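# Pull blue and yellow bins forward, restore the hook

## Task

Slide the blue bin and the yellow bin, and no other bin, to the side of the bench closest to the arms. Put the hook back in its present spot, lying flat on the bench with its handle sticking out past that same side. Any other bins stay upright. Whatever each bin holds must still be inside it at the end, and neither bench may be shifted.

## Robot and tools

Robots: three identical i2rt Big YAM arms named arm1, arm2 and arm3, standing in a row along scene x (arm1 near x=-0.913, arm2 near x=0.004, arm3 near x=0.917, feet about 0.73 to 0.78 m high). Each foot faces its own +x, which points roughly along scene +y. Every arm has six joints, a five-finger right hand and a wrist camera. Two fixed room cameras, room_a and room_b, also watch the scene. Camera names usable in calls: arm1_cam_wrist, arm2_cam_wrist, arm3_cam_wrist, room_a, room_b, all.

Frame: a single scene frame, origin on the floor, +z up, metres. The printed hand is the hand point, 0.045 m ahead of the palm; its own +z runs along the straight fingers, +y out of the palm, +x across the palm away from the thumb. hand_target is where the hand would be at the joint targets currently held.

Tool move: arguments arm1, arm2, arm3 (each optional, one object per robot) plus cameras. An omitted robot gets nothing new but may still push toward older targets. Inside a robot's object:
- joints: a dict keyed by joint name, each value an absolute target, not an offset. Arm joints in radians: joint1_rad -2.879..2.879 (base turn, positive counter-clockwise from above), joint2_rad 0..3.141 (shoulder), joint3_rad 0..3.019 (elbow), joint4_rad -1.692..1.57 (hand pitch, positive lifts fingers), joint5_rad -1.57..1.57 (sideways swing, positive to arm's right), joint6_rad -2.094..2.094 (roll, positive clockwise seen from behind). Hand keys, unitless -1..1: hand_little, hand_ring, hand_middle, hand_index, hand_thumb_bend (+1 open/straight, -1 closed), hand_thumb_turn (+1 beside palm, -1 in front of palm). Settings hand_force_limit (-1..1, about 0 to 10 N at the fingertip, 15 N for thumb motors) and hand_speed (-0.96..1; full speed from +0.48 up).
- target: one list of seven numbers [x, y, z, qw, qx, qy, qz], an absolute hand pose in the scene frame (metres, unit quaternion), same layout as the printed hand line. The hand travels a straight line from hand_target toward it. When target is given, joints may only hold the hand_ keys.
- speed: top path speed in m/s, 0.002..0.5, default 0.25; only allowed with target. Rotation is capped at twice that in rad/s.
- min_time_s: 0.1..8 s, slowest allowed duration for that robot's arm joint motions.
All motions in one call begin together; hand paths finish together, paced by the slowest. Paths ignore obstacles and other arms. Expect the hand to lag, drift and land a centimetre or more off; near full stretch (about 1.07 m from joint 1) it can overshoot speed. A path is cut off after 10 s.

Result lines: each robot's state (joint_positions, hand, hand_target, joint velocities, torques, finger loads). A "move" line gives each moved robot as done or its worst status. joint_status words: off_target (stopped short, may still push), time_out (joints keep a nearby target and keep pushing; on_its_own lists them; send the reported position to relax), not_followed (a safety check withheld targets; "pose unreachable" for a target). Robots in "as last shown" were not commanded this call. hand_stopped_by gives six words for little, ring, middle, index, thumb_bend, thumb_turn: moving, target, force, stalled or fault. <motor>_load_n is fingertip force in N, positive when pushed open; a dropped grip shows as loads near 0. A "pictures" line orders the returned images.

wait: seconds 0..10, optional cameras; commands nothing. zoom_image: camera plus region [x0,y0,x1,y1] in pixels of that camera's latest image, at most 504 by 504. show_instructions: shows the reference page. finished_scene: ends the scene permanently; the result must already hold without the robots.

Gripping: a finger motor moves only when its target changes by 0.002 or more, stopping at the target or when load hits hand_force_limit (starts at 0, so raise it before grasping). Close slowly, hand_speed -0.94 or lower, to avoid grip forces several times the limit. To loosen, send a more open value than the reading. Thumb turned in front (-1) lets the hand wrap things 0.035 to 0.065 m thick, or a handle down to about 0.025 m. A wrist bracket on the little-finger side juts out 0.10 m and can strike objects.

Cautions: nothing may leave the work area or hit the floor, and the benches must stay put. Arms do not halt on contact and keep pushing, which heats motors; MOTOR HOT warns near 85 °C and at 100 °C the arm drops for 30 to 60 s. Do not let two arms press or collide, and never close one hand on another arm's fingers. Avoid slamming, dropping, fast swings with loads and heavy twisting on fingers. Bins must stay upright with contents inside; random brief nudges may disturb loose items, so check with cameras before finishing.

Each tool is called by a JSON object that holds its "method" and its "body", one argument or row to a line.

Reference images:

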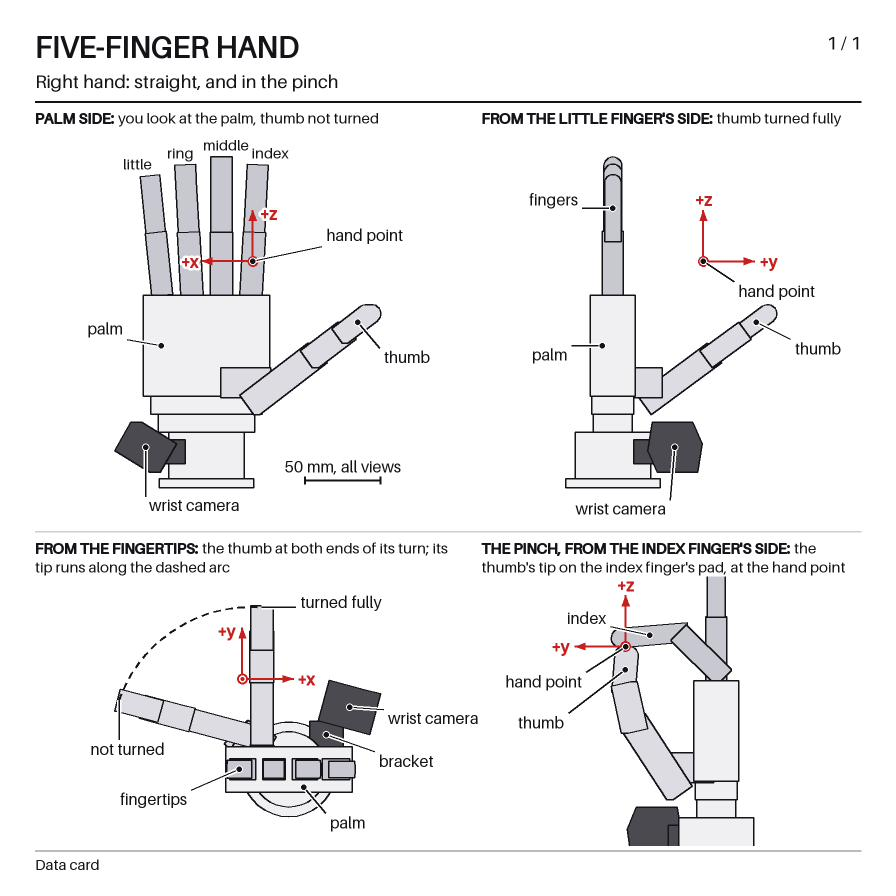

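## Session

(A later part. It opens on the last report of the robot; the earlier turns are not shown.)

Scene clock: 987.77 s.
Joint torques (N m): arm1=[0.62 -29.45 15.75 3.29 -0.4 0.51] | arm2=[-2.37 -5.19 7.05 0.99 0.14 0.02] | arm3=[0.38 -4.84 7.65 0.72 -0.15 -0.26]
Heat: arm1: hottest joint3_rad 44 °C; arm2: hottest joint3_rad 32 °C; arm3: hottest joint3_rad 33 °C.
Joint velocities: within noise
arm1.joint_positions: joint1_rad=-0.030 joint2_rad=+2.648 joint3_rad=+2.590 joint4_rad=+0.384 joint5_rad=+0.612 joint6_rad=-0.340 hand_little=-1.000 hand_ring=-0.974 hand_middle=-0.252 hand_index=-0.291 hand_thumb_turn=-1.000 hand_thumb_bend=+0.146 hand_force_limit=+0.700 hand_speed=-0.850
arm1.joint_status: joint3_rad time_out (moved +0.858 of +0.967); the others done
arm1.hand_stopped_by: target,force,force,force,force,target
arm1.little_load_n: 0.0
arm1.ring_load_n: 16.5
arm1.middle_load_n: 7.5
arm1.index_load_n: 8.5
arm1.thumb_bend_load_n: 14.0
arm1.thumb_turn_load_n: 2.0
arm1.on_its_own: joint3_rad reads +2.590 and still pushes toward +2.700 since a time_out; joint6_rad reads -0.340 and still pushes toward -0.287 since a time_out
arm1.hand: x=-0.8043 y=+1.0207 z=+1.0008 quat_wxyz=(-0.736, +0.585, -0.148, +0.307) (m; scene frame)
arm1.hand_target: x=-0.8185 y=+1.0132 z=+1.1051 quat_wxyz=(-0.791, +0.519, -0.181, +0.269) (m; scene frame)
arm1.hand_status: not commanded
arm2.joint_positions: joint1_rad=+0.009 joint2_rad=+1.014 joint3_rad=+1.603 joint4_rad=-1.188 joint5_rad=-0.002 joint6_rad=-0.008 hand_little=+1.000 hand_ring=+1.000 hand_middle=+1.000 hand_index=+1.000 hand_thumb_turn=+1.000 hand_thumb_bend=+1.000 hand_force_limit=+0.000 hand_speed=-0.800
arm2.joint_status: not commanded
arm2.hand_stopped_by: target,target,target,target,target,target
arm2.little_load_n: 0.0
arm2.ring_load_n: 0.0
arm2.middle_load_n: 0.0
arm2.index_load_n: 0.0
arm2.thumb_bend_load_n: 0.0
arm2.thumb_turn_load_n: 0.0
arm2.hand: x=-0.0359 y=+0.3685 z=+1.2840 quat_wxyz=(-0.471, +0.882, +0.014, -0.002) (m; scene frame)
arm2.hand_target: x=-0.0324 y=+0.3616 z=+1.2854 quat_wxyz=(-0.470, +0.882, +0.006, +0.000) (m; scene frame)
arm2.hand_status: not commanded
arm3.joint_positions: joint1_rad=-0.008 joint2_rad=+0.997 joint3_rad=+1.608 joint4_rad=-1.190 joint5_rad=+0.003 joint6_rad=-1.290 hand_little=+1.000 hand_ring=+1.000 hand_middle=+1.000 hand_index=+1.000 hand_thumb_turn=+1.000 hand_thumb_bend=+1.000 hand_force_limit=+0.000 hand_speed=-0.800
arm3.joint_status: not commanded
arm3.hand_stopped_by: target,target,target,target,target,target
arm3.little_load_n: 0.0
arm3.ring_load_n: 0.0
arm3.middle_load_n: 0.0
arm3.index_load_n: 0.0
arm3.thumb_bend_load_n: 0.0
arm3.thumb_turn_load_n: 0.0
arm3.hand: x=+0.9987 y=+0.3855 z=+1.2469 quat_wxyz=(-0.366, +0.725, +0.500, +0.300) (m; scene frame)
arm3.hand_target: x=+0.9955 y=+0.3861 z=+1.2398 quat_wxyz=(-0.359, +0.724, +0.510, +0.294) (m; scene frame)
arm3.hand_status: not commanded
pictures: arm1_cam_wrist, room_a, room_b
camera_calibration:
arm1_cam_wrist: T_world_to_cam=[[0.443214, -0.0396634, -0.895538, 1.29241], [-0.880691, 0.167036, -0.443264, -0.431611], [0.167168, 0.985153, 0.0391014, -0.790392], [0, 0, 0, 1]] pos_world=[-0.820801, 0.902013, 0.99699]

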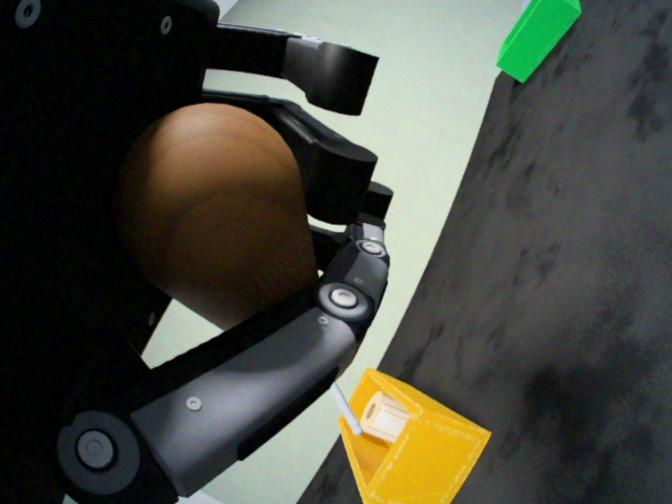

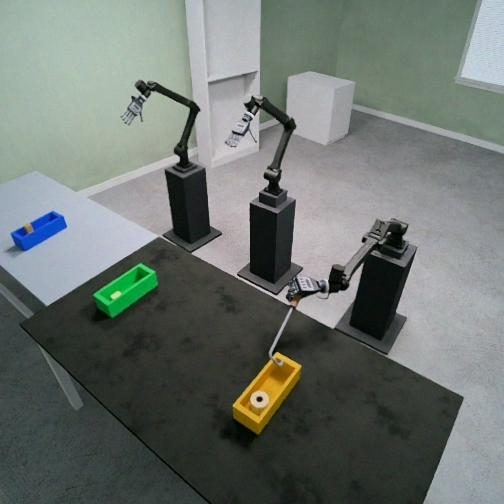

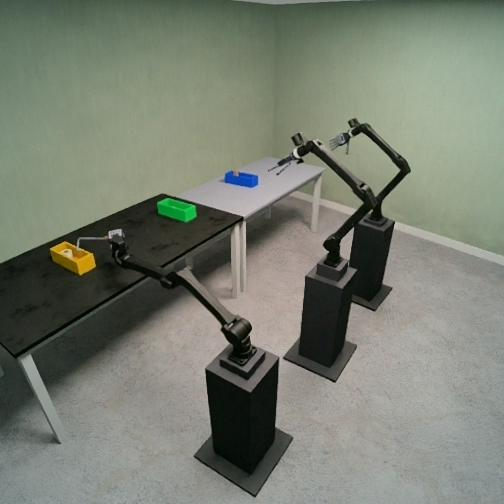

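{"method": "zoom_image", "body": {
  "camera": "room_a",
  "region": [220, 270, 320, 370]
}}

{"method": "zoom_image", "body": {
  "camera": "room_b",
  "region": [40, 200, 130, 290]
}}

Scaled by 5.040 from the camera's 504x504 image, which has a finer 720x720 frame.

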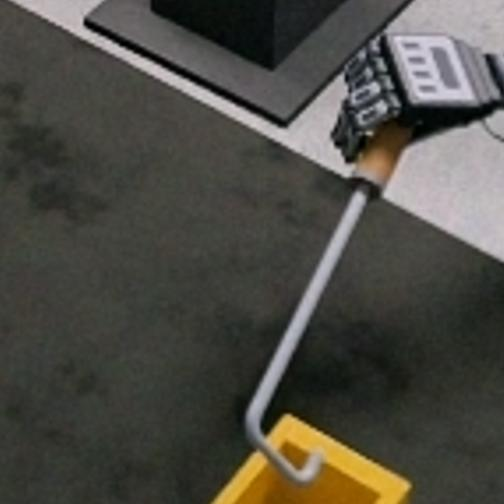

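Scaled by 5.600 from the camera's 504x504 image, which has a finer 720x720 frame.

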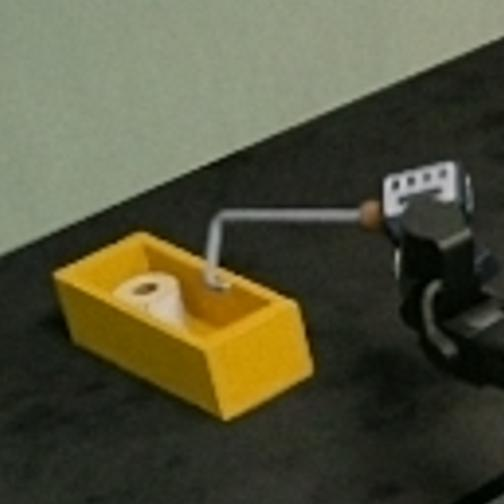

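{"method": "move", "body": {
  "arm1": {"joints":{"joint2_rad":2.694,"joint3_rad":2.713,"joint4_rad":0.471},"min_time_s":2.5},
  "cameras": ["room_a","room_b"]
}}

{"method": "zoom_image", "body": {
  "camera": "room_a",
  "region": [220, 270, 320, 370]
}}

{"method": "zoom_image", "body": {
  "camera": "room_b",
  "region": [40, 200, 130, 290]
}}

Scene clock: 1031.67 s.
Joint torques (N m): arm1=[0.73 -29.57 15.91 4.59 -0.39 0.51] | arm2=[-2.26 -6.71 7.13 1.1 0.21 -0.02] | arm3=[0.38 -4.72 7.54 0.68 -0.17 -0.26]
Heat: arm1: hottest joint3_rad 48 °C; arm2: hottest joint3_rad 32 °C; arm3: hottest joint3_rad 33 °C.
move: arm1 time_out
Joint velocities: within noise
arm1.joint_positions: joint1_rad=-0.030 joint2_rad=+2.722 joint3_rad=+2.602 joint4_rad=+0.416 joint5_rad=+0.612 joint6_rad=-0.340 hand_little=-1.000 hand_ring=-0.974 hand_middle=-0.252 hand_index=-0.291 hand_thumb_turn=-1.000 hand_thumb_bend=+0.146 hand_force_limit=+0.700 hand_speed=-0.850
arm1.joint_status: joint3_rad time_out (moved +0.011 of +0.123); joint4_rad time_out (moved +0.032 of +0.087); the others done
arm1.hand_stopped_by: target,force,force,force,force,target
arm1.little_load_n: 0.0
arm1.ring_load_n: 16.5
arm1.middle_load_n: 7.0
arm1.index_load_n: 8.5
arm1.thumb_bend_load_n: 14.5
arm1.thumb_turn_load_n: 2.5
arm1.on_its_own: joint3_rad reads +2.602 and still pushes toward +2.713 since a time_out; joint4_rad reads +0.416 and still pushes toward +0.471 since a time_out; joint6_rad reads -0.340 and still pushes toward -0.287 since a time_out
arm1.hand: x=-0.8039 y=+1.0272 z=+0.9421 quat_wxyz=(-0.727, +0.596, -0.143, +0.309) (m; scene frame)
arm1.hand_target: x=-0.8182 y=+1.0233 z=+1.0550 quat_wxyz=(-0.791, +0.519, -0.181, +0.269) (m; scene frame)
arm1.hand_status: not commanded
arm2, arm3: as last shown
pictures: room_a, room_b

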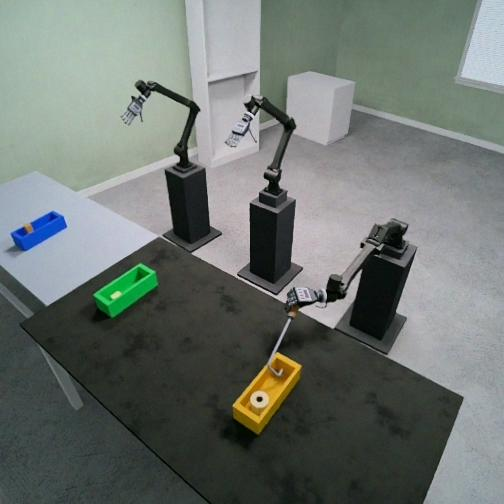

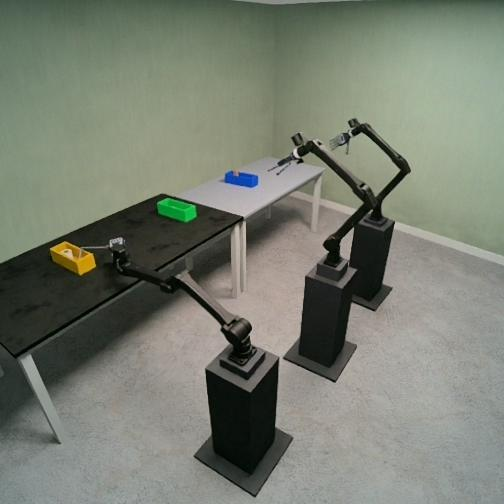

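Scaled by 5.040 from the camera's 504x504 image, which has a finer 720x720 frame.

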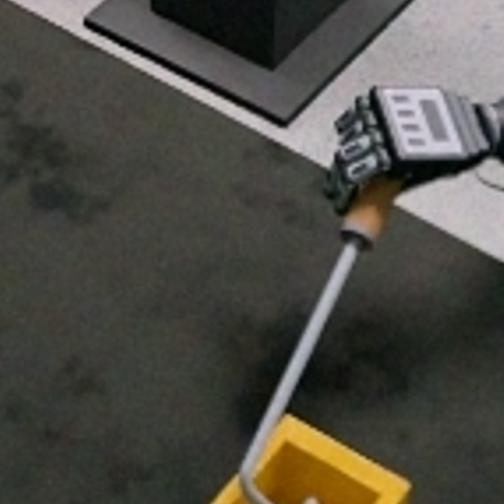

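Scaled by 5.600 from the camera's 504x504 image, which has a finer 720x720 frame.

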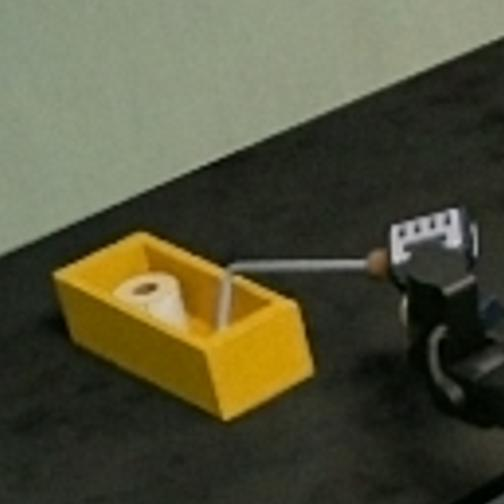

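{"method": "zoom_image", "body": {
  "camera": "room_a",
  "region": [235, 320, 305, 390]
}}

Scaled by 7.200 from the camera's 504x504 image, which has a finer 720x720 frame.

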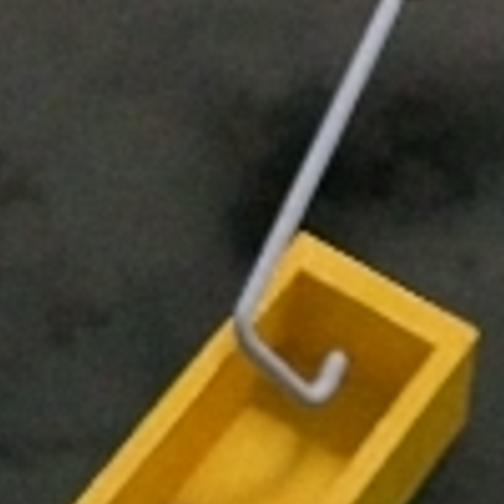

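{"method": "move", "body": {
  "arm1": {"joints":{"joint1_rad":-0.003,"joint2_rad":2.694},"min_time_s":0.8}
}}

{"method": "move", "body": {
  "arm1": {"joints":{"joint1_rad":-0.003,"joint2_rad":2.38,"joint3_rad":2.075,"joint4_rad":0.755},"min_time_s":3},
  "cameras": ["room_a","room_b"]
}}

{"method": "zoom_image", "body": {
  "camera": "room_a",
  "region": [220, 270, 340, 390]
}}

Scene clock: 1073.93 s.
Joint torques (N m): arm1=[0.03 -29.63 15.86 4.59 -0.36 0.51] | arm2=[-1.85 -5.25 6.9 1.17 0.19 -0.04] | arm3=[0.73 -4.89 7.66 0.8 -0.15 -0.23]
Heat: arm1: hottest joint3_rad 51 °C; arm2: hottest joint3_rad 32 °C; arm3: hottest joint3_rad 33 °C.
move: arm1 done
Joint velocities: within noise
arm1.joint_positions: joint1_rad=-0.009 joint2_rad=+2.722 joint3_rad=+2.602 joint4_rad=+0.416 joint5_rad=+0.611 joint6_rad=-0.340 hand_little=-1.000 hand_ring=-0.974 hand_middle=-0.252 hand_index=-0.291 hand_thumb_turn=-1.000 hand_thumb_bend=+0.146 hand_force_limit=+0.700 hand_speed=-0.850
arm1.joint_status: all done
arm1.hand_stopped_by: target,force,force,force,force,target
arm1.little_load_n: 0.0
arm1.ring_load_n: 16.5
arm1.middle_load_n: 7.0
arm1.index_load_n: 8.5
arm1.thumb_bend_load_n: 14.5
arm1.thumb_turn_load_n: 2.5
arm1.on_its_own: joint3_rad reads +2.602 and still pushes toward +2.713 since a time_out; joint4_rad reads +0.416 and still pushes toward +0.471 since a time_out; joint6_rad reads -0.340 and still pushes toward -0.287 since a time_out
arm1.hand: x=-0.8254 y=+1.0293 z=+0.9420 quat_wxyz=(-0.730, +0.597, -0.136, +0.302) (m; scene frame)
arm1.hand_target: x=-0.8355 y=+1.0248 z=+1.0550 quat_wxyz=(-0.793, +0.520, -0.177, +0.262) (m; scene frame)
arm1.hand_status: not commanded
arm2, arm3: as last shown
pictures: none

Scene clock: 1077.40 s.
Joint torques (N m): arm1=[0.38 -30.8 8.14 4.53 -0.35 0.45] | arm2=[-1.96 -5.42 6.78 1.29 0.19 -0.08] | arm3=[0.09 -5.01 7.39 0.8 -0.16 -0.22]
Heat: arm1: hottest joint3_rad 51 °C; arm2: hottest joint3_rad 32 °C; arm3: hottest joint3_rad 33 °C.
move: arm1 done
Joint velocities: within noise
arm1.joint_positions: joint1_rad=-0.009 joint2_rad=+2.453 joint3_rad=+2.067 joint4_rad=+0.702 joint5_rad=+0.611 joint6_rad=-0.335 hand_little=-1.000 hand_ring=-0.974 hand_middle=-0.252 hand_index=-0.291 hand_thumb_turn=-1.000 hand_thumb_bend=+0.146 hand_force_limit=+0.700 hand_speed=-0.850
arm1.joint_status: all done
arm1.hand_stopped_by: target,force,force,force,force,target
arm1.little_load_n: 0.0
arm1.ring_load_n: 16.0
arm1.middle_load_n: 7.5
arm1.index_load_n: 9.0
arm1.thumb_bend_load_n: 14.0
arm1.thumb_turn_load_n: 3.0
arm1.on_its_own: joint6_rad reads -0.335 and still pushes toward -0.287 since a time_out
arm1.hand: x=-0.8248 y=+0.9661 z=+0.9452 quat_wxyz=(-0.738, +0.589, -0.141, +0.298) (m; scene frame)
arm1.hand_target: x=-0.8340 y=+0.9596 z=+1.0324 quat_wxyz=(-0.783, +0.536, -0.171, +0.266) (m; scene frame)
arm1.hand_status: not commanded
arm2, arm3: as last shown
arm2.thumb_turn_load_n: -0.5
pictures: room_a, room_b

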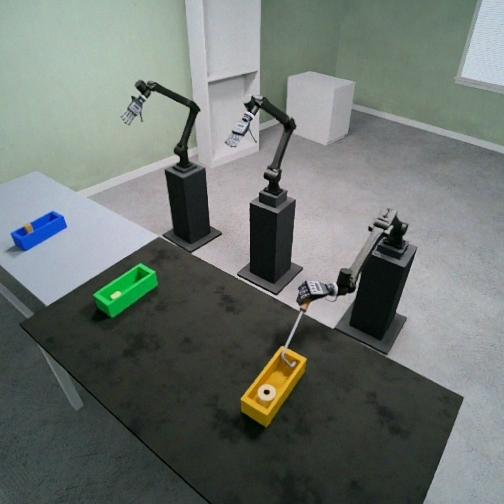

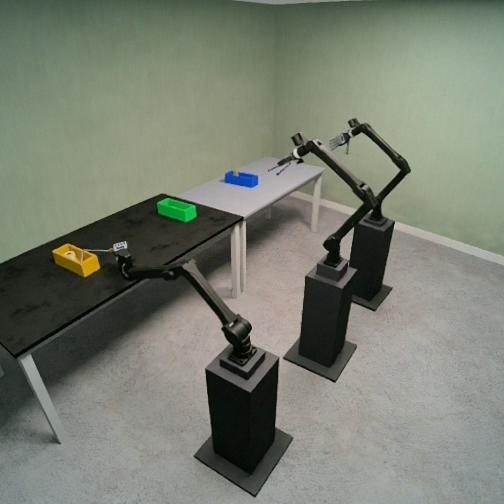

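Scaled by 4.200 from the camera's 504x504 image, which has a finer 720x720 frame.

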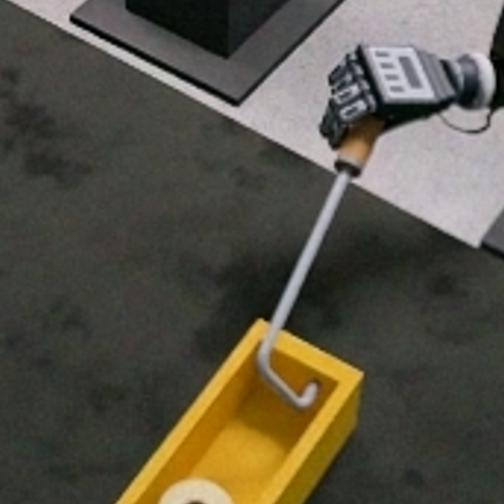

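{"method": "move", "body": {
  "arm1": {"joints":{"joint2_rad":1.98,"joint3_rad":1.348,"joint4_rad":1.055},"min_time_s":4.5},
  "cameras": ["room_a","room_b"]
}}

{"method": "zoom_image", "body": {
  "camera": "room_a",
  "region": [220, 240, 360, 380]
}}

Scene clock: 1092.07 s.
Joint torques (N m): arm1=[0.38 -24.12 7.01 4.63 -0.35 0.45] | arm2=[-1.96 -5.89 6.98 1.28 0.19 -0.01] | arm3=[0.15 -5.36 7.69 0.76 -0.17 -0.19]
Heat: arm1: hottest joint3_rad 48 °C; arm2: hottest joint3_rad 32 °C; arm3: hottest joint3_rad 33 °C.
move: arm1 time_out
Joint velocities: within noise
arm1.joint_positions: joint1_rad=-0.009 joint2_rad=+2.044 joint3_rad=+1.341 joint4_rad=+1.000 joint5_rad=+0.611 joint6_rad=-0.333 hand_little=-1.000 hand_ring=-0.974 hand_middle=-0.252 hand_index=-0.291 hand_thumb_turn=-1.000 hand_thumb_bend=+0.146 hand_force_limit=+0.700 hand_speed=-0.850
arm1.joint_status: joint4_rad time_out (moved +0.297 of +0.353); the others done
arm1.hand_stopped_by: target,force,force,force,force,target
arm1.little_load_n: 0.0
arm1.ring_load_n: 16.5
arm1.middle_load_n: 7.0
arm1.index_load_n: 9.0
arm1.thumb_bend_load_n: 14.0
arm1.thumb_turn_load_n: 2.5
arm1.on_its_own: joint4_rad reads +1.000 and still pushes toward +1.055 since a time_out; joint6_rad reads -0.333 and still pushes toward -0.287 since a time_out
arm1.hand: x=-0.8224 y=+0.8011 z=+0.9537 quat_wxyz=(-0.732, +0.596, -0.138, +0.299) (m; scene frame)
arm1.hand_target: x=-0.8304 y=+0.7968 z=+1.0215 quat_wxyz=(-0.776, +0.546, -0.167, +0.268) (m; scene frame)
arm1.hand_status: not commanded
arm2, arm3: as last shown
arm2.thumb_turn_load_n: 0.0
pictures: room_a, room_b

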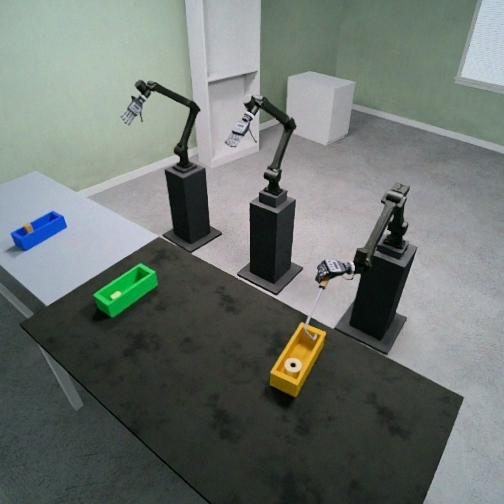

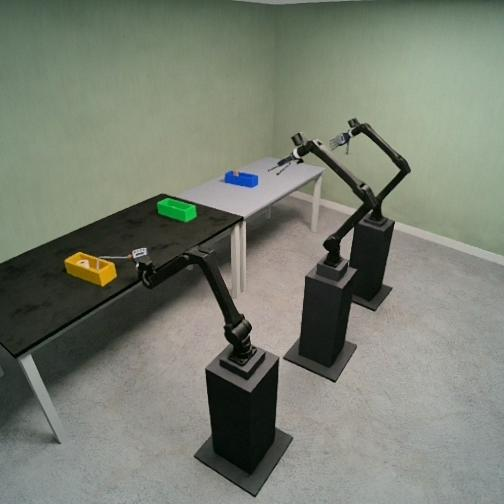

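Scaled by 3.600 from the camera's 504x504 image, which has a finer 720x720 frame.

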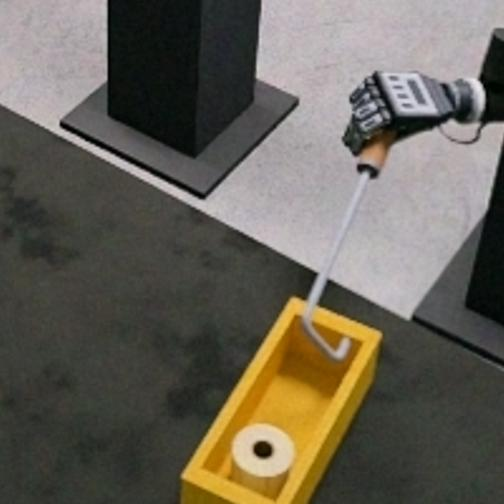

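{"method": "move", "body": {
  "arm1": {"joints":{"joint2_rad":1.774,"joint3_rad":0.976,"joint4_rad":1.216},"min_time_s":4},
  "cameras": ["room_a","room_b"]
}}

{"method": "zoom_image", "body": {
  "camera": "room_a",
  "region": [240, 230, 380, 370]
}}

Scene clock: 1119.27 s.
Joint torques (N m): arm1=[0.32 -19.37 6.22 4.62 -0.35 0.46] | arm2=[-2.08 -5.48 7.16 1.05 0.18 0.01] | arm3=[0.21 -4.66 7.61 0.79 -0.13 -0.27]
Heat: arm1: hottest joint3_rad 44 °C; arm2: hottest joint3_rad 32 °C; arm3: hottest joint3_rad 33 °C.
move: arm1 time_out
Joint velocities: within noise
arm1.joint_positions: joint1_rad=-0.009 joint2_rad=+1.830 joint3_rad=+0.970 joint4_rad=+1.160 joint5_rad=+0.611 joint6_rad=-0.333 hand_little=-1.000 hand_ring=-0.974 hand_middle=-0.252 hand_index=-0.291 hand_thumb_turn=-1.000 hand_thumb_bend=+0.146 hand_force_limit=+0.700 hand_speed=-0.850
arm1.joint_status: joint4_rad time_out (moved +0.161 of +0.216); the others done
arm1.hand_stopped_by: target,force,force,force,force,target
arm1.little_load_n: 0.0
arm1.ring_load_n: 16.0
arm1.middle_load_n: 7.5
arm1.index_load_n: 9.0
arm1.thumb_bend_load_n: 14.0
arm1.thumb_turn_load_n: 2.5
arm1.on_its_own: joint4_rad reads +1.160 and still pushes toward +1.216 since a time_out; joint6_rad reads -0.333 and still pushes toward -0.287 since a time_out
arm1.hand: x=-0.8206 y=+0.6887 z=+0.9534 quat_wxyz=(-0.733, +0.595, -0.139, +0.299) (m; scene frame)
arm1.hand_target: x=-0.8278 y=+0.6856 z=+1.0081 quat_wxyz=(-0.774, +0.548, -0.167, +0.269) (m; scene frame)
arm1.hand_status: not commanded
arm2, arm3: as last shown
arm3.thumb_turn_load_n: 0.5
pictures: room_a, room_b

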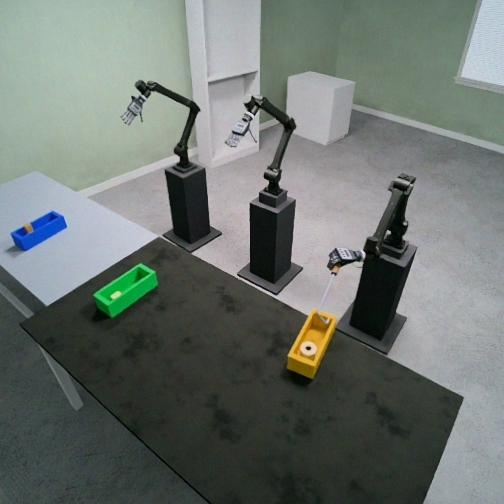

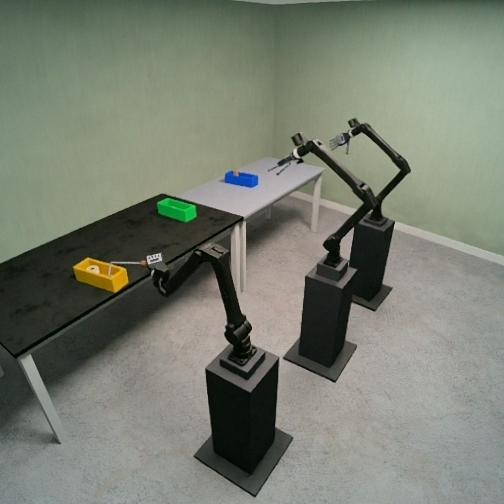

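Scaled by 3.600 from the camera's 504x504 image, which has a finer 720x720 frame.

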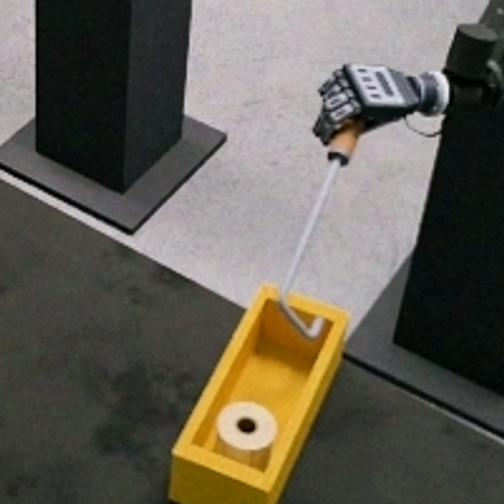

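{"method": "move", "body": {
  "arm1": {"joints":{"joint2_rad":1.58,"joint3_rad":1.112,"joint4_rad":0.888},"min_time_s":2.5},
  "cameras": ["room_a"]
}}

{"method": "zoom_image", "body": {
  "camera": "room_a",
  "region": [240, 210, 380, 350]
}}

Scene clock: 1258.60 s.
Joint torques (N m): arm1=[0.56 -17.85 13.6 3.36 -0.33 0.44] | arm2=[-1.79 -5.42 6.97 1.07 0.23 0.01] | arm3=[0.26 -4.54 7.82 0.85 -0.18 -0.21]
Heat: arm1: hottest joint3_rad 38 °C; arm2: hottest joint3_rad 32 °C; arm3: hottest joint3_rad 33 °C.
move: arm1 time_out
Joint velocities: within noise
arm1.joint_positions: joint1_rad=-0.009 joint2_rad=+1.630 joint3_rad=+1.017 joint4_rad=+0.862 joint5_rad=+0.611 joint6_rad=-0.333 hand_little=-1.000 hand_ring=-0.974 hand_middle=-0.252 hand_index=-0.291 hand_thumb_turn=-1.000 hand_thumb_bend=+0.146 hand_force_limit=+0.700 hand_speed=-0.850
arm1.joint_status: joint3_rad time_out (moved +0.047 of +0.142); the others done
arm1.hand_stopped_by: target,force,force,force,force,target
arm1.little_load_n: 0.0
arm1.ring_load_n: 16.5
arm1.middle_load_n: 7.0
arm1.index_load_n: 8.5
arm1.thumb_bend_load_n: 14.5
arm1.thumb_turn_load_n: 2.5
arm1.on_its_own: joint3_rad reads +1.017 and still pushes toward +1.112 since a time_out; joint6_rad reads -0.333 and still pushes toward -0.287 since a time_out
arm1.hand: x=-0.8210 y=+0.6788 z=+1.0354 quat_wxyz=(-0.717, +0.614, -0.131, +0.303) (m; scene frame)
arm1.hand_target: x=-0.8287 y=+0.6871 z=+1.1306 quat_wxyz=(-0.775, +0.548, -0.167, +0.269) (m; scene frame)
arm1.hand_status: not commanded
arm2, arm3: as last shown
arm3.thumb_turn_load_n: 0.0
pictures: room_a

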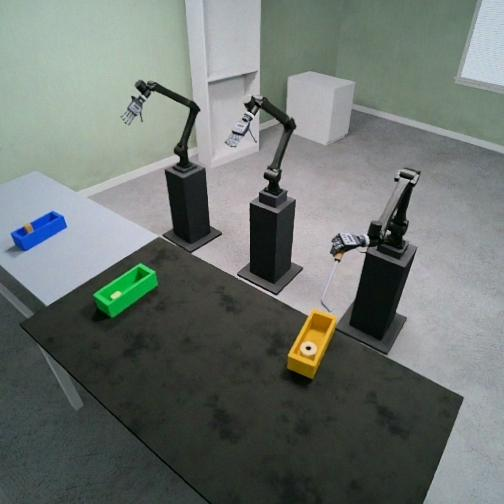

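Scaled by 3.600 from the camera's 504x504 image, which has a finer 720x720 frame.

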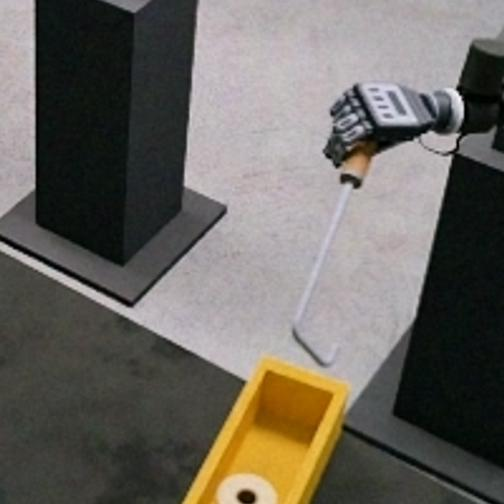

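{"method": "move", "body": {
  "arm1": {"joints":{"joint1_rad":-0.30,"joint2_rad":1.95,"joint3_rad":1.85,"joint4_rad":0.1,"joint5_rad":0.32,"joint6_rad":0.18},"min_time_s":3.5}
}}

{"method": "move", "body": {
  "arm1": {"joints":{"joint1_rad":-0.667,"joint2_rad":2.53,"joint3_rad":2.59,"joint4_rad":-0.39,"joint5_rad":0.047,"joint6_rad":0.70},"min_time_s":4},
  "cameras": ["room_a","room_b","arm1_cam_wrist"]
}}

{"method": "zoom_image", "body": {
  "camera": "room_a",
  "region": [180, 220, 300, 340]
}}

{"method": "zoom_image", "body": {
  "camera": "room_b",
  "region": [100, 180, 220, 300]
}}

Scene clock: 1281.00 s.
Joint torques (N m): arm1=[-0.26 -22.36 15.75 3.63 -0.11 0.6] | arm2=[-1.96 -5.13 7.17 1.28 0.16 -0.03] | arm3=[0.79 -5.07 7.51 0.87 -0.16 -0.23]
Heat: arm1: hottest joint3_rad 44 °C; arm2: hottest joint3_rad 32 °C; arm3: hottest joint3_rad 33 °C.
move: arm1 time_out
Joint velocities: within noise
arm1.joint_positions: joint1_rad=-0.295 joint2_rad=+1.972 joint3_rad=+1.741 joint4_rad=+0.075 joint5_rad=+0.322 joint6_rad=+0.119 hand_little=-1.000 hand_ring=-0.974 hand_middle=-0.252 hand_index=-0.291 hand_thumb_turn=-1.000 hand_thumb_bend=+0.146 hand_force_limit=+0.700 hand_speed=-0.850
arm1.joint_status: joint3_rad time_out (moved +0.724 of +0.833); joint6_rad time_out (moved +0.451 of +0.513); the others done
arm1.hand_stopped_by: target,force,force,force,force,target
arm1.little_load_n: 0.0
arm1.ring_load_n: 16.0
arm1.middle_load_n: 8.0
arm1.index_load_n: 9.0
arm1.thumb_bend_load_n: 14.0
arm1.thumb_turn_load_n: 3.0
arm1.on_its_own: joint3_rad reads +1.741 and still pushes toward +1.850 since a time_out; joint6_rad reads +0.119 and still pushes toward +0.180 since a time_out
arm1.hand: x=-0.6591 y=+0.8291 z=+1.0272 quat_wxyz=(-0.634, +0.713, -0.246, +0.171) (m; scene frame)
arm1.hand_target: x=-0.6552 y=+0.8415 z=+1.1252 quat_wxyz=(-0.696, +0.651, -0.265, +0.147) (m; scene frame)
arm1.hand_status: not commanded
arm2, arm3: as last shown
pictures: none

not run: a stop came earlier in this reply.

Scaled by 4.200 from the camera's 504x504 image, which has a finer 720x720 frame.
This view is cut from an older image: the scene may have changed since it was taken.

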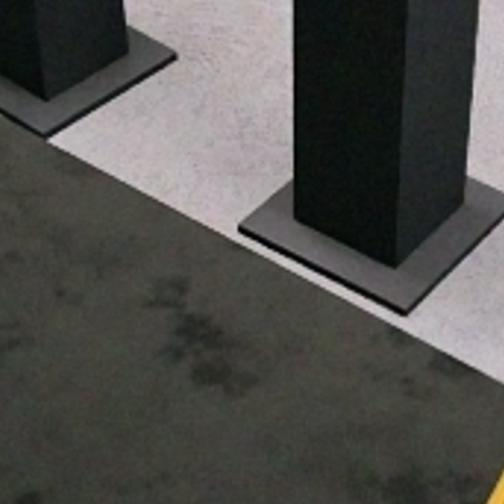

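This scene's latest camera images include none from room_b. They are from: room_a. room_b's image comes with the result of a call that names it in "cameras".

{"method": "move", "body": {
  "arm1": {"joints":{"joint1_rad":-0.667,"joint2_rad":2.53,"joint3_rad":2.62,"joint4_rad":-0.38,"joint5_rad":0.047,"joint6_rad":0.74},"min_time_s":4},
  "cameras": ["room_a","room_b","arm1_cam_wrist"]
}}

{"method": "zoom_image", "body": {
  "camera": "room_a",
  "region": [180, 220, 300, 340]
}}

{"method": "zoom_image", "body": {
  "camera": "room_b",
  "region": [80, 180, 200, 300]
}}

Scene clock: 1295.70 s.
Joint torques (N m): arm1=[-0.15 -28.81 15.84 3.45 -0.4 0.62] | arm2=[-2.26 -4.84 7.06 1.06 0.25 0] | arm3=[0.26 -5.19 7.58 0.7 -0.14 -0.27]
Heat: arm1: hottest joint3_rad 46 °C; arm2: hottest joint3_rad 32 °C; arm3: hottest joint3_rad 33 °C.
move: arm1 time_out
Joint velocities: within noise
arm1.joint_positions: joint1_rad=-0.666 joint2_rad=+2.558 joint3_rad=+2.513 joint4_rad=-0.403 joint5_rad=+0.056 joint6_rad=+0.679 hand_little=-1.000 hand_ring=-0.974 hand_middle=-0.252 hand_index=-0.291 hand_thumb_turn=-1.000 hand_thumb_bend=+0.146 hand_force_limit=+0.700 hand_speed=-0.850
arm1.joint_status: joint3_rad time_out (moved +0.771 of +0.879); joint6_rad time_out (moved +0.560 of +0.621); the others done
arm1.hand_stopped_by: target,force,force,force,force,target
arm1.little_load_n: 0.0
arm1.ring_load_n: 16.0
arm1.middle_load_n: 8.0
arm1.index_load_n: 10.5
arm1.thumb_bend_load_n: 13.5
arm1.thumb_turn_load_n: 3.0
arm1.on_its_own: joint3_rad reads +2.513 and still pushes toward +2.620 since a time_out; joint6_rad reads +0.679 and still pushes toward +0.740 since a time_out
arm1.hand: x=-0.3620 y=+0.8293 z=+0.8840 quat_wxyz=(-0.537, +0.657, -0.529, +0.013) (m; scene frame)
arm1.hand_target: x=-0.3553 y=+0.8414 z=+0.9878 quat_wxyz=(-0.602, +0.606, -0.520, -0.010) (m; scene frame)
arm1.hand_status: not commanded
arm2.joint_positions: joint1_rad=+0.009 joint2_rad=+1.014 joint3_rad=+1.603 joint4_rad=-1.188 joint5_rad=-0.002 joint6_rad=-0.008 hand_little=+1.000 hand_ring=+1.000 hand_middle=+1.000 hand_index=+1.000 hand_thumb_turn=+1.000 hand_thumb_bend=+1.000 hand_force_limit=+0.000 hand_speed=-0.800
arm2.joint_status: not commanded
arm2.hand_stopped_by: target,target,target,target,target,target
arm2.little_load_n: 0.0
arm2.ring_load_n: 0.0
arm2.middle_load_n: 0.0
arm2.index_load_n: 0.0
arm2.thumb_bend_load_n: -0.5
arm2.thumb_turn_load_n: 0.0
arm2.hand: x=-0.0359 y=+0.3685 z=+1.2840 quat_wxyz=(-0.471, +0.882, +0.014, -0.002) (m; scene frame)
arm2.hand_target: x=-0.0324 y=+0.3616 z=+1.2854 quat_wxyz=(-0.470, +0.882, +0.006, +0.000) (m; scene frame)
arm2.hand_status: not commanded
arm3.joint_positions: joint1_rad=-0.008 joint2_rad=+0.997 joint3_rad=+1.608 joint4_rad=-1.190 joint5_rad=+0.003 joint6_rad=-1.290 hand_little=+1.000 hand_ring=+1.000 hand_middle=+1.000 hand_index=+1.000 hand_thumb_turn=+1.000 hand_thumb_bend=+1.000 hand_force_limit=+0.000 hand_speed=-0.800
arm3.joint_status: not commanded
arm3.hand_stopped_by: target,target,target,target,target,target
arm3.little_load_n: 0.0
arm3.ring_load_n: 0.0
arm3.middle_load_n: 0.0
arm3.index_load_n: 0.0
arm3.thumb_bend_load_n: 0.0
arm3.thumb_turn_load_n: 0.0
arm3.hand: x=+0.9987 y=+0.3855 z=+1.2469 quat_wxyz=(-0.366, +0.725, +0.500, +0.300) (m; scene frame)
arm3.hand_target: x=+0.9955 y=+0.3861 z=+1.2398 quat_wxyz=(-0.359, +0.724, +0.510, +0.294) (m; scene frame)
arm3.hand_status: not commanded
pictures: arm1_cam_wrist, room_a, room_b
camera_calibration:
arm1_cam_wrist: T_world_to_cam=[[-0.567339, -0.0502741, -0.821948, 0.562062], [-0.798103, 0.279471, 0.533787, -0.988927], [0.202875, 0.958837, -0.198679, -0.426226], [0, 0, 0, 1]] pos_world=[-0.383914, 0.713315, 0.90518]

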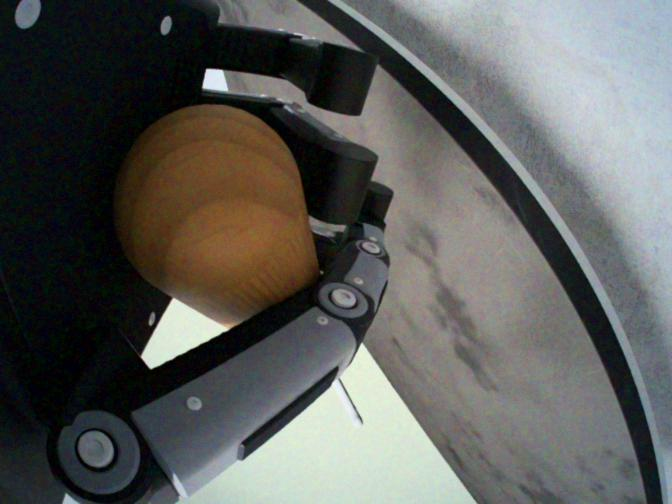

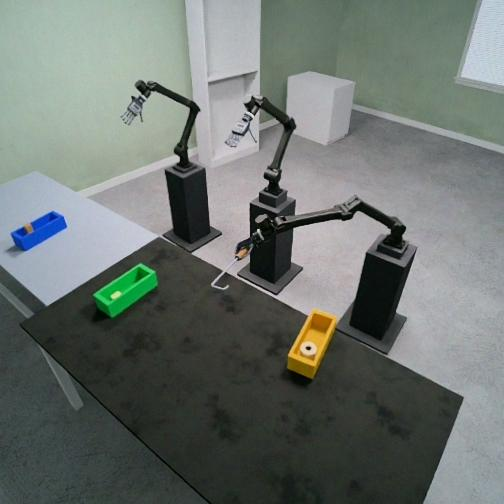

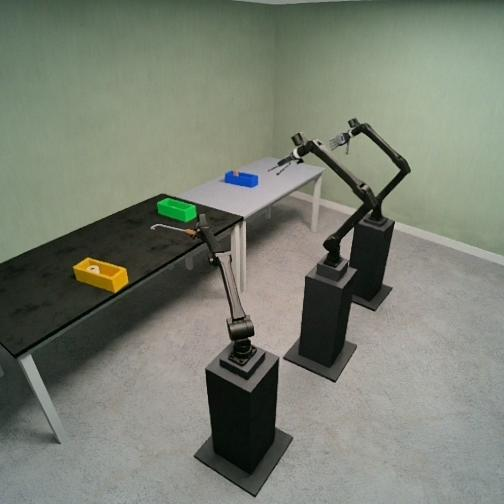

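Scaled by 4.200 from the camera's 504x504 image, which has a finer 720x720 frame.

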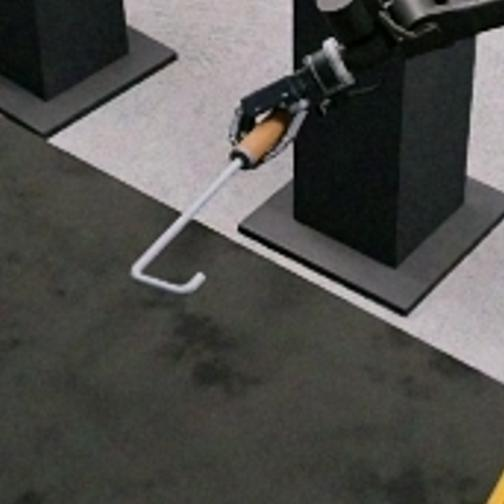

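Scaled by 4.200 from the camera's 504x504 image, which has a finer 720x720 frame.

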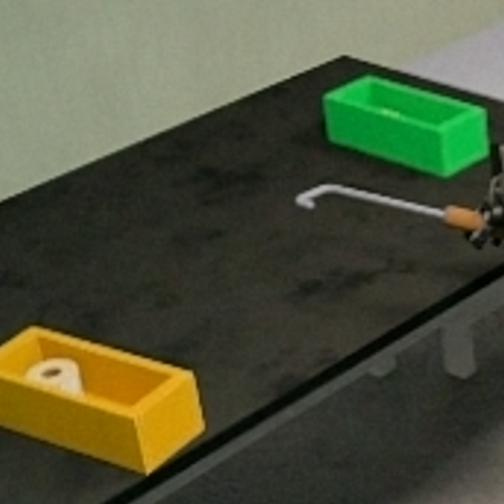

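{"method": "move", "body": {
  "arm1": {"joints":{"joint1_rad":-0.646,"joint2_rad":2.605,"joint3_rad":2.41,"joint4_rad":-0.02,"joint5_rad":0.10,"joint6_rad":0.685},"min_time_s":3},
  "cameras": ["room_a","room_b"]
}}

{"method": "zoom_image", "body": {
  "camera": "room_a",
  "region": [190, 230, 280, 320]
}}

{"method": "zoom_image", "body": {
  "camera": "room_b",
  "region": [130, 190, 220, 280]
}}

Scene clock: 1381.20 s.
Joint torques (N m): arm1=[0.91 -29.27 8.96 4.96 -0.11 0.53] | arm2=[-1.44 -5.83 7.01 1.31 0.14 0.04] | arm3=[-0.09 -4.84 7.69 0.94 -0.2 -0.26]
Heat: arm1: hottest joint3_rad 53 °C; arm2: hottest joint3_rad 32 °C; arm3: hottest joint3_rad 33 °C.
move: arm1 time_out
Joint velocities: within noise
arm1.joint_positions: joint1_rad=-0.656 joint2_rad=+2.633 joint3_rad=+2.399 joint4_rad=-0.073 joint5_rad=+0.101 joint6_rad=+0.635 hand_little=-1.000 hand_ring=-0.974 hand_middle=-0.252 hand_index=-0.291 hand_thumb_turn=-1.000 hand_thumb_bend=+0.146 hand_force_limit=+0.700 hand_speed=-0.850
arm1.joint_status: joint6_rad time_out (moved -0.044 of +0.006); the others done
arm1.hand_stopped_by: target,force,force,force,force,target
arm1.little_load_n: 0.0
arm1.ring_load_n: 16.0
arm1.middle_load_n: 8.0
arm1.index_load_n: 10.0
arm1.thumb_bend_load_n: 13.5
arm1.thumb_turn_load_n: 3.0
arm1.on_its_own: joint6_rad reads +0.635 and still pushes toward +0.685 since a time_out
arm1.hand: x=-0.3501 y=+0.8447 z=+0.8168 quat_wxyz=(-0.594, +0.630, -0.499, +0.040) (m; scene frame)
arm1.hand_target: x=-0.3548 y=+0.8586 z=+0.8685 quat_wxyz=(-0.631, +0.596, -0.495, +0.019) (m; scene frame)
arm1.hand_status: not commanded
arm2, arm3: as last shown
arm2.thumb_bend_load_n: 0.0
pictures: room_a, room_b

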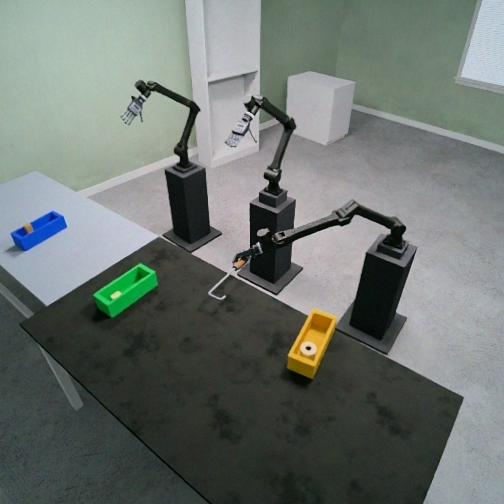

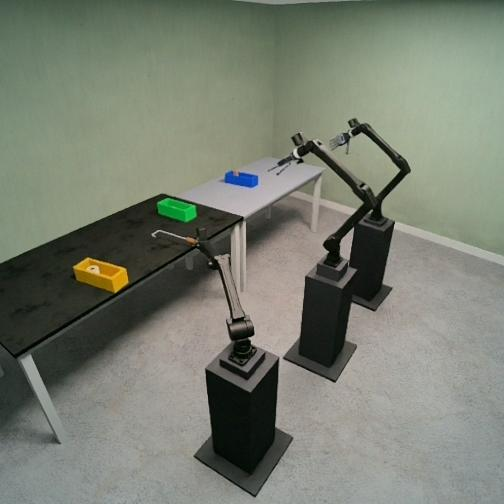

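Scaled by 5.600 from the camera's 504x504 image, which has a finer 720x720 frame.

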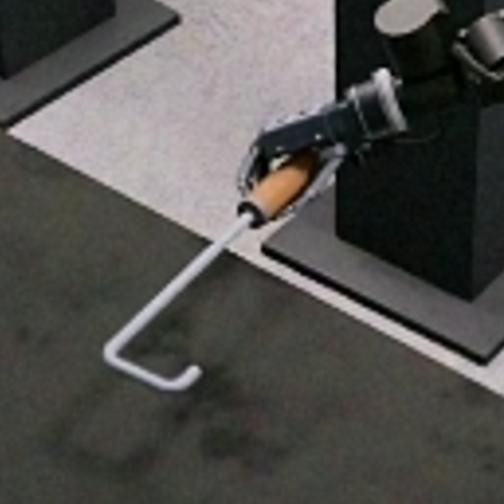

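Scaled by 5.600 from the camera's 504x504 image, which has a finer 720x720 frame.

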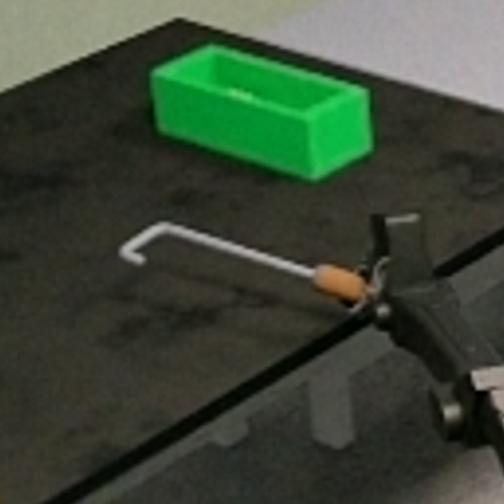

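{"method": "move", "body": {
  "arm1": {"joints":{"joint2_rad":2.675,"joint3_rad":2.402,"joint4_rad":0.060},"min_time_s":3},
  "cameras": ["room_a","room_b"]
}}

{"method": "zoom_image", "body": {
  "camera": "room_a",
  "region": [190, 230, 280, 320]
}}

{"method": "zoom_image", "body": {
  "camera": "room_b",
  "region": [130, 190, 220, 280]
}}

Scene clock: 1408.40 s.
Joint torques (N m): arm1=[0.85 -29.39 8.76 4.81 -0.08 0.51] | arm2=[-2.32 -5.48 7.12 1.03 0.15 -0.03] | arm3=[0.56 -4.66 7.68 0.72 -0.15 -0.25]
Heat: arm1: hottest joint3_rad 47 °C; arm2: hottest joint3_rad 32 °C; arm3: hottest joint3_rad 33 °C.
move: arm1 done
Joint velocities: within noise
arm1.joint_positions: joint1_rad=-0.656 joint2_rad=+2.701 joint3_rad=+2.392 joint4_rad=+0.006 joint5_rad=+0.101 joint6_rad=+0.635 hand_little=-1.000 hand_ring=-0.974 hand_middle=-0.252 hand_index=-0.291 hand_thumb_turn=-1.000 hand_thumb_bend=+0.146 hand_force_limit=+0.700 hand_speed=-0.850
arm1.joint_status: all done
arm1.hand_stopped_by: target,force,force,force,force,target
arm1.little_load_n: 0.0
arm1.ring_load_n: 16.0
arm1.middle_load_n: 8.0
arm1.index_load_n: 10.0
arm1.thumb_bend_load_n: 14.0
arm1.thumb_turn_load_n: 3.0
arm1.on_its_own: joint6_rad reads +0.635 and still pushes toward +0.685 since a time_out
arm1.hand: x=-0.3495 y=+0.8456 z=+0.7659 quat_wxyz=(-0.596, +0.628, -0.498, +0.040) (m; scene frame)
arm1.hand_target: x=-0.3534 y=+0.8606 z=+0.8147 quat_wxyz=(-0.632, +0.596, -0.495, +0.019) (m; scene frame)
arm1.hand_status: not commanded
arm2, arm3: as last shown
arm3.ring_load_n: -0.5
pictures: room_a, room_b

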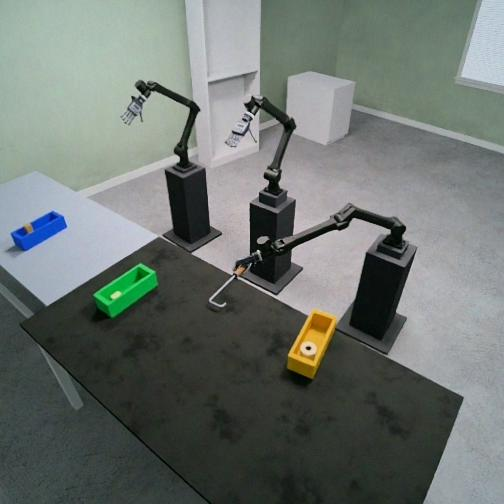

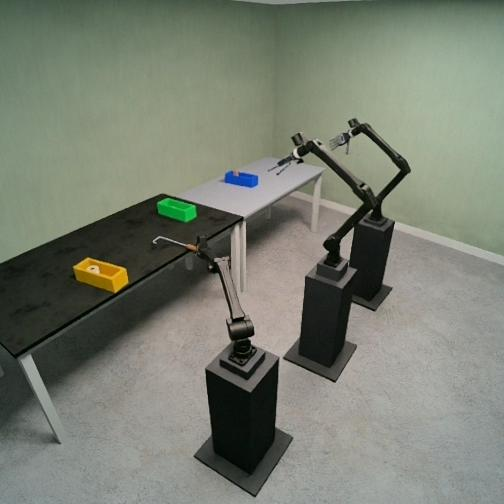

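Scaled by 5.600 from the camera's 504x504 image, which has a finer 720x720 frame.

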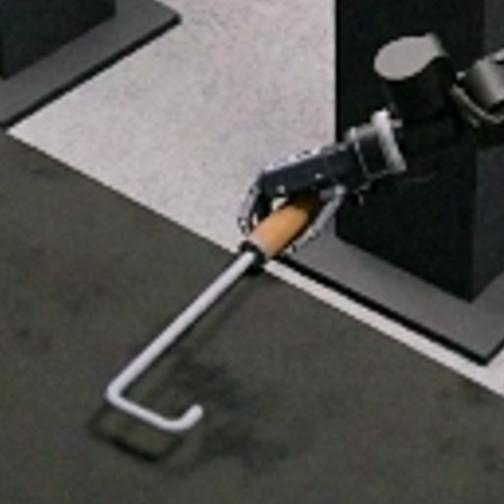

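Scaled by 5.600 from the camera's 504x504 image, which has a finer 720x720 frame.

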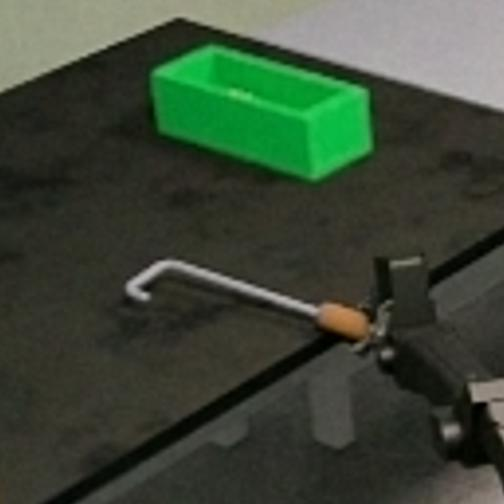

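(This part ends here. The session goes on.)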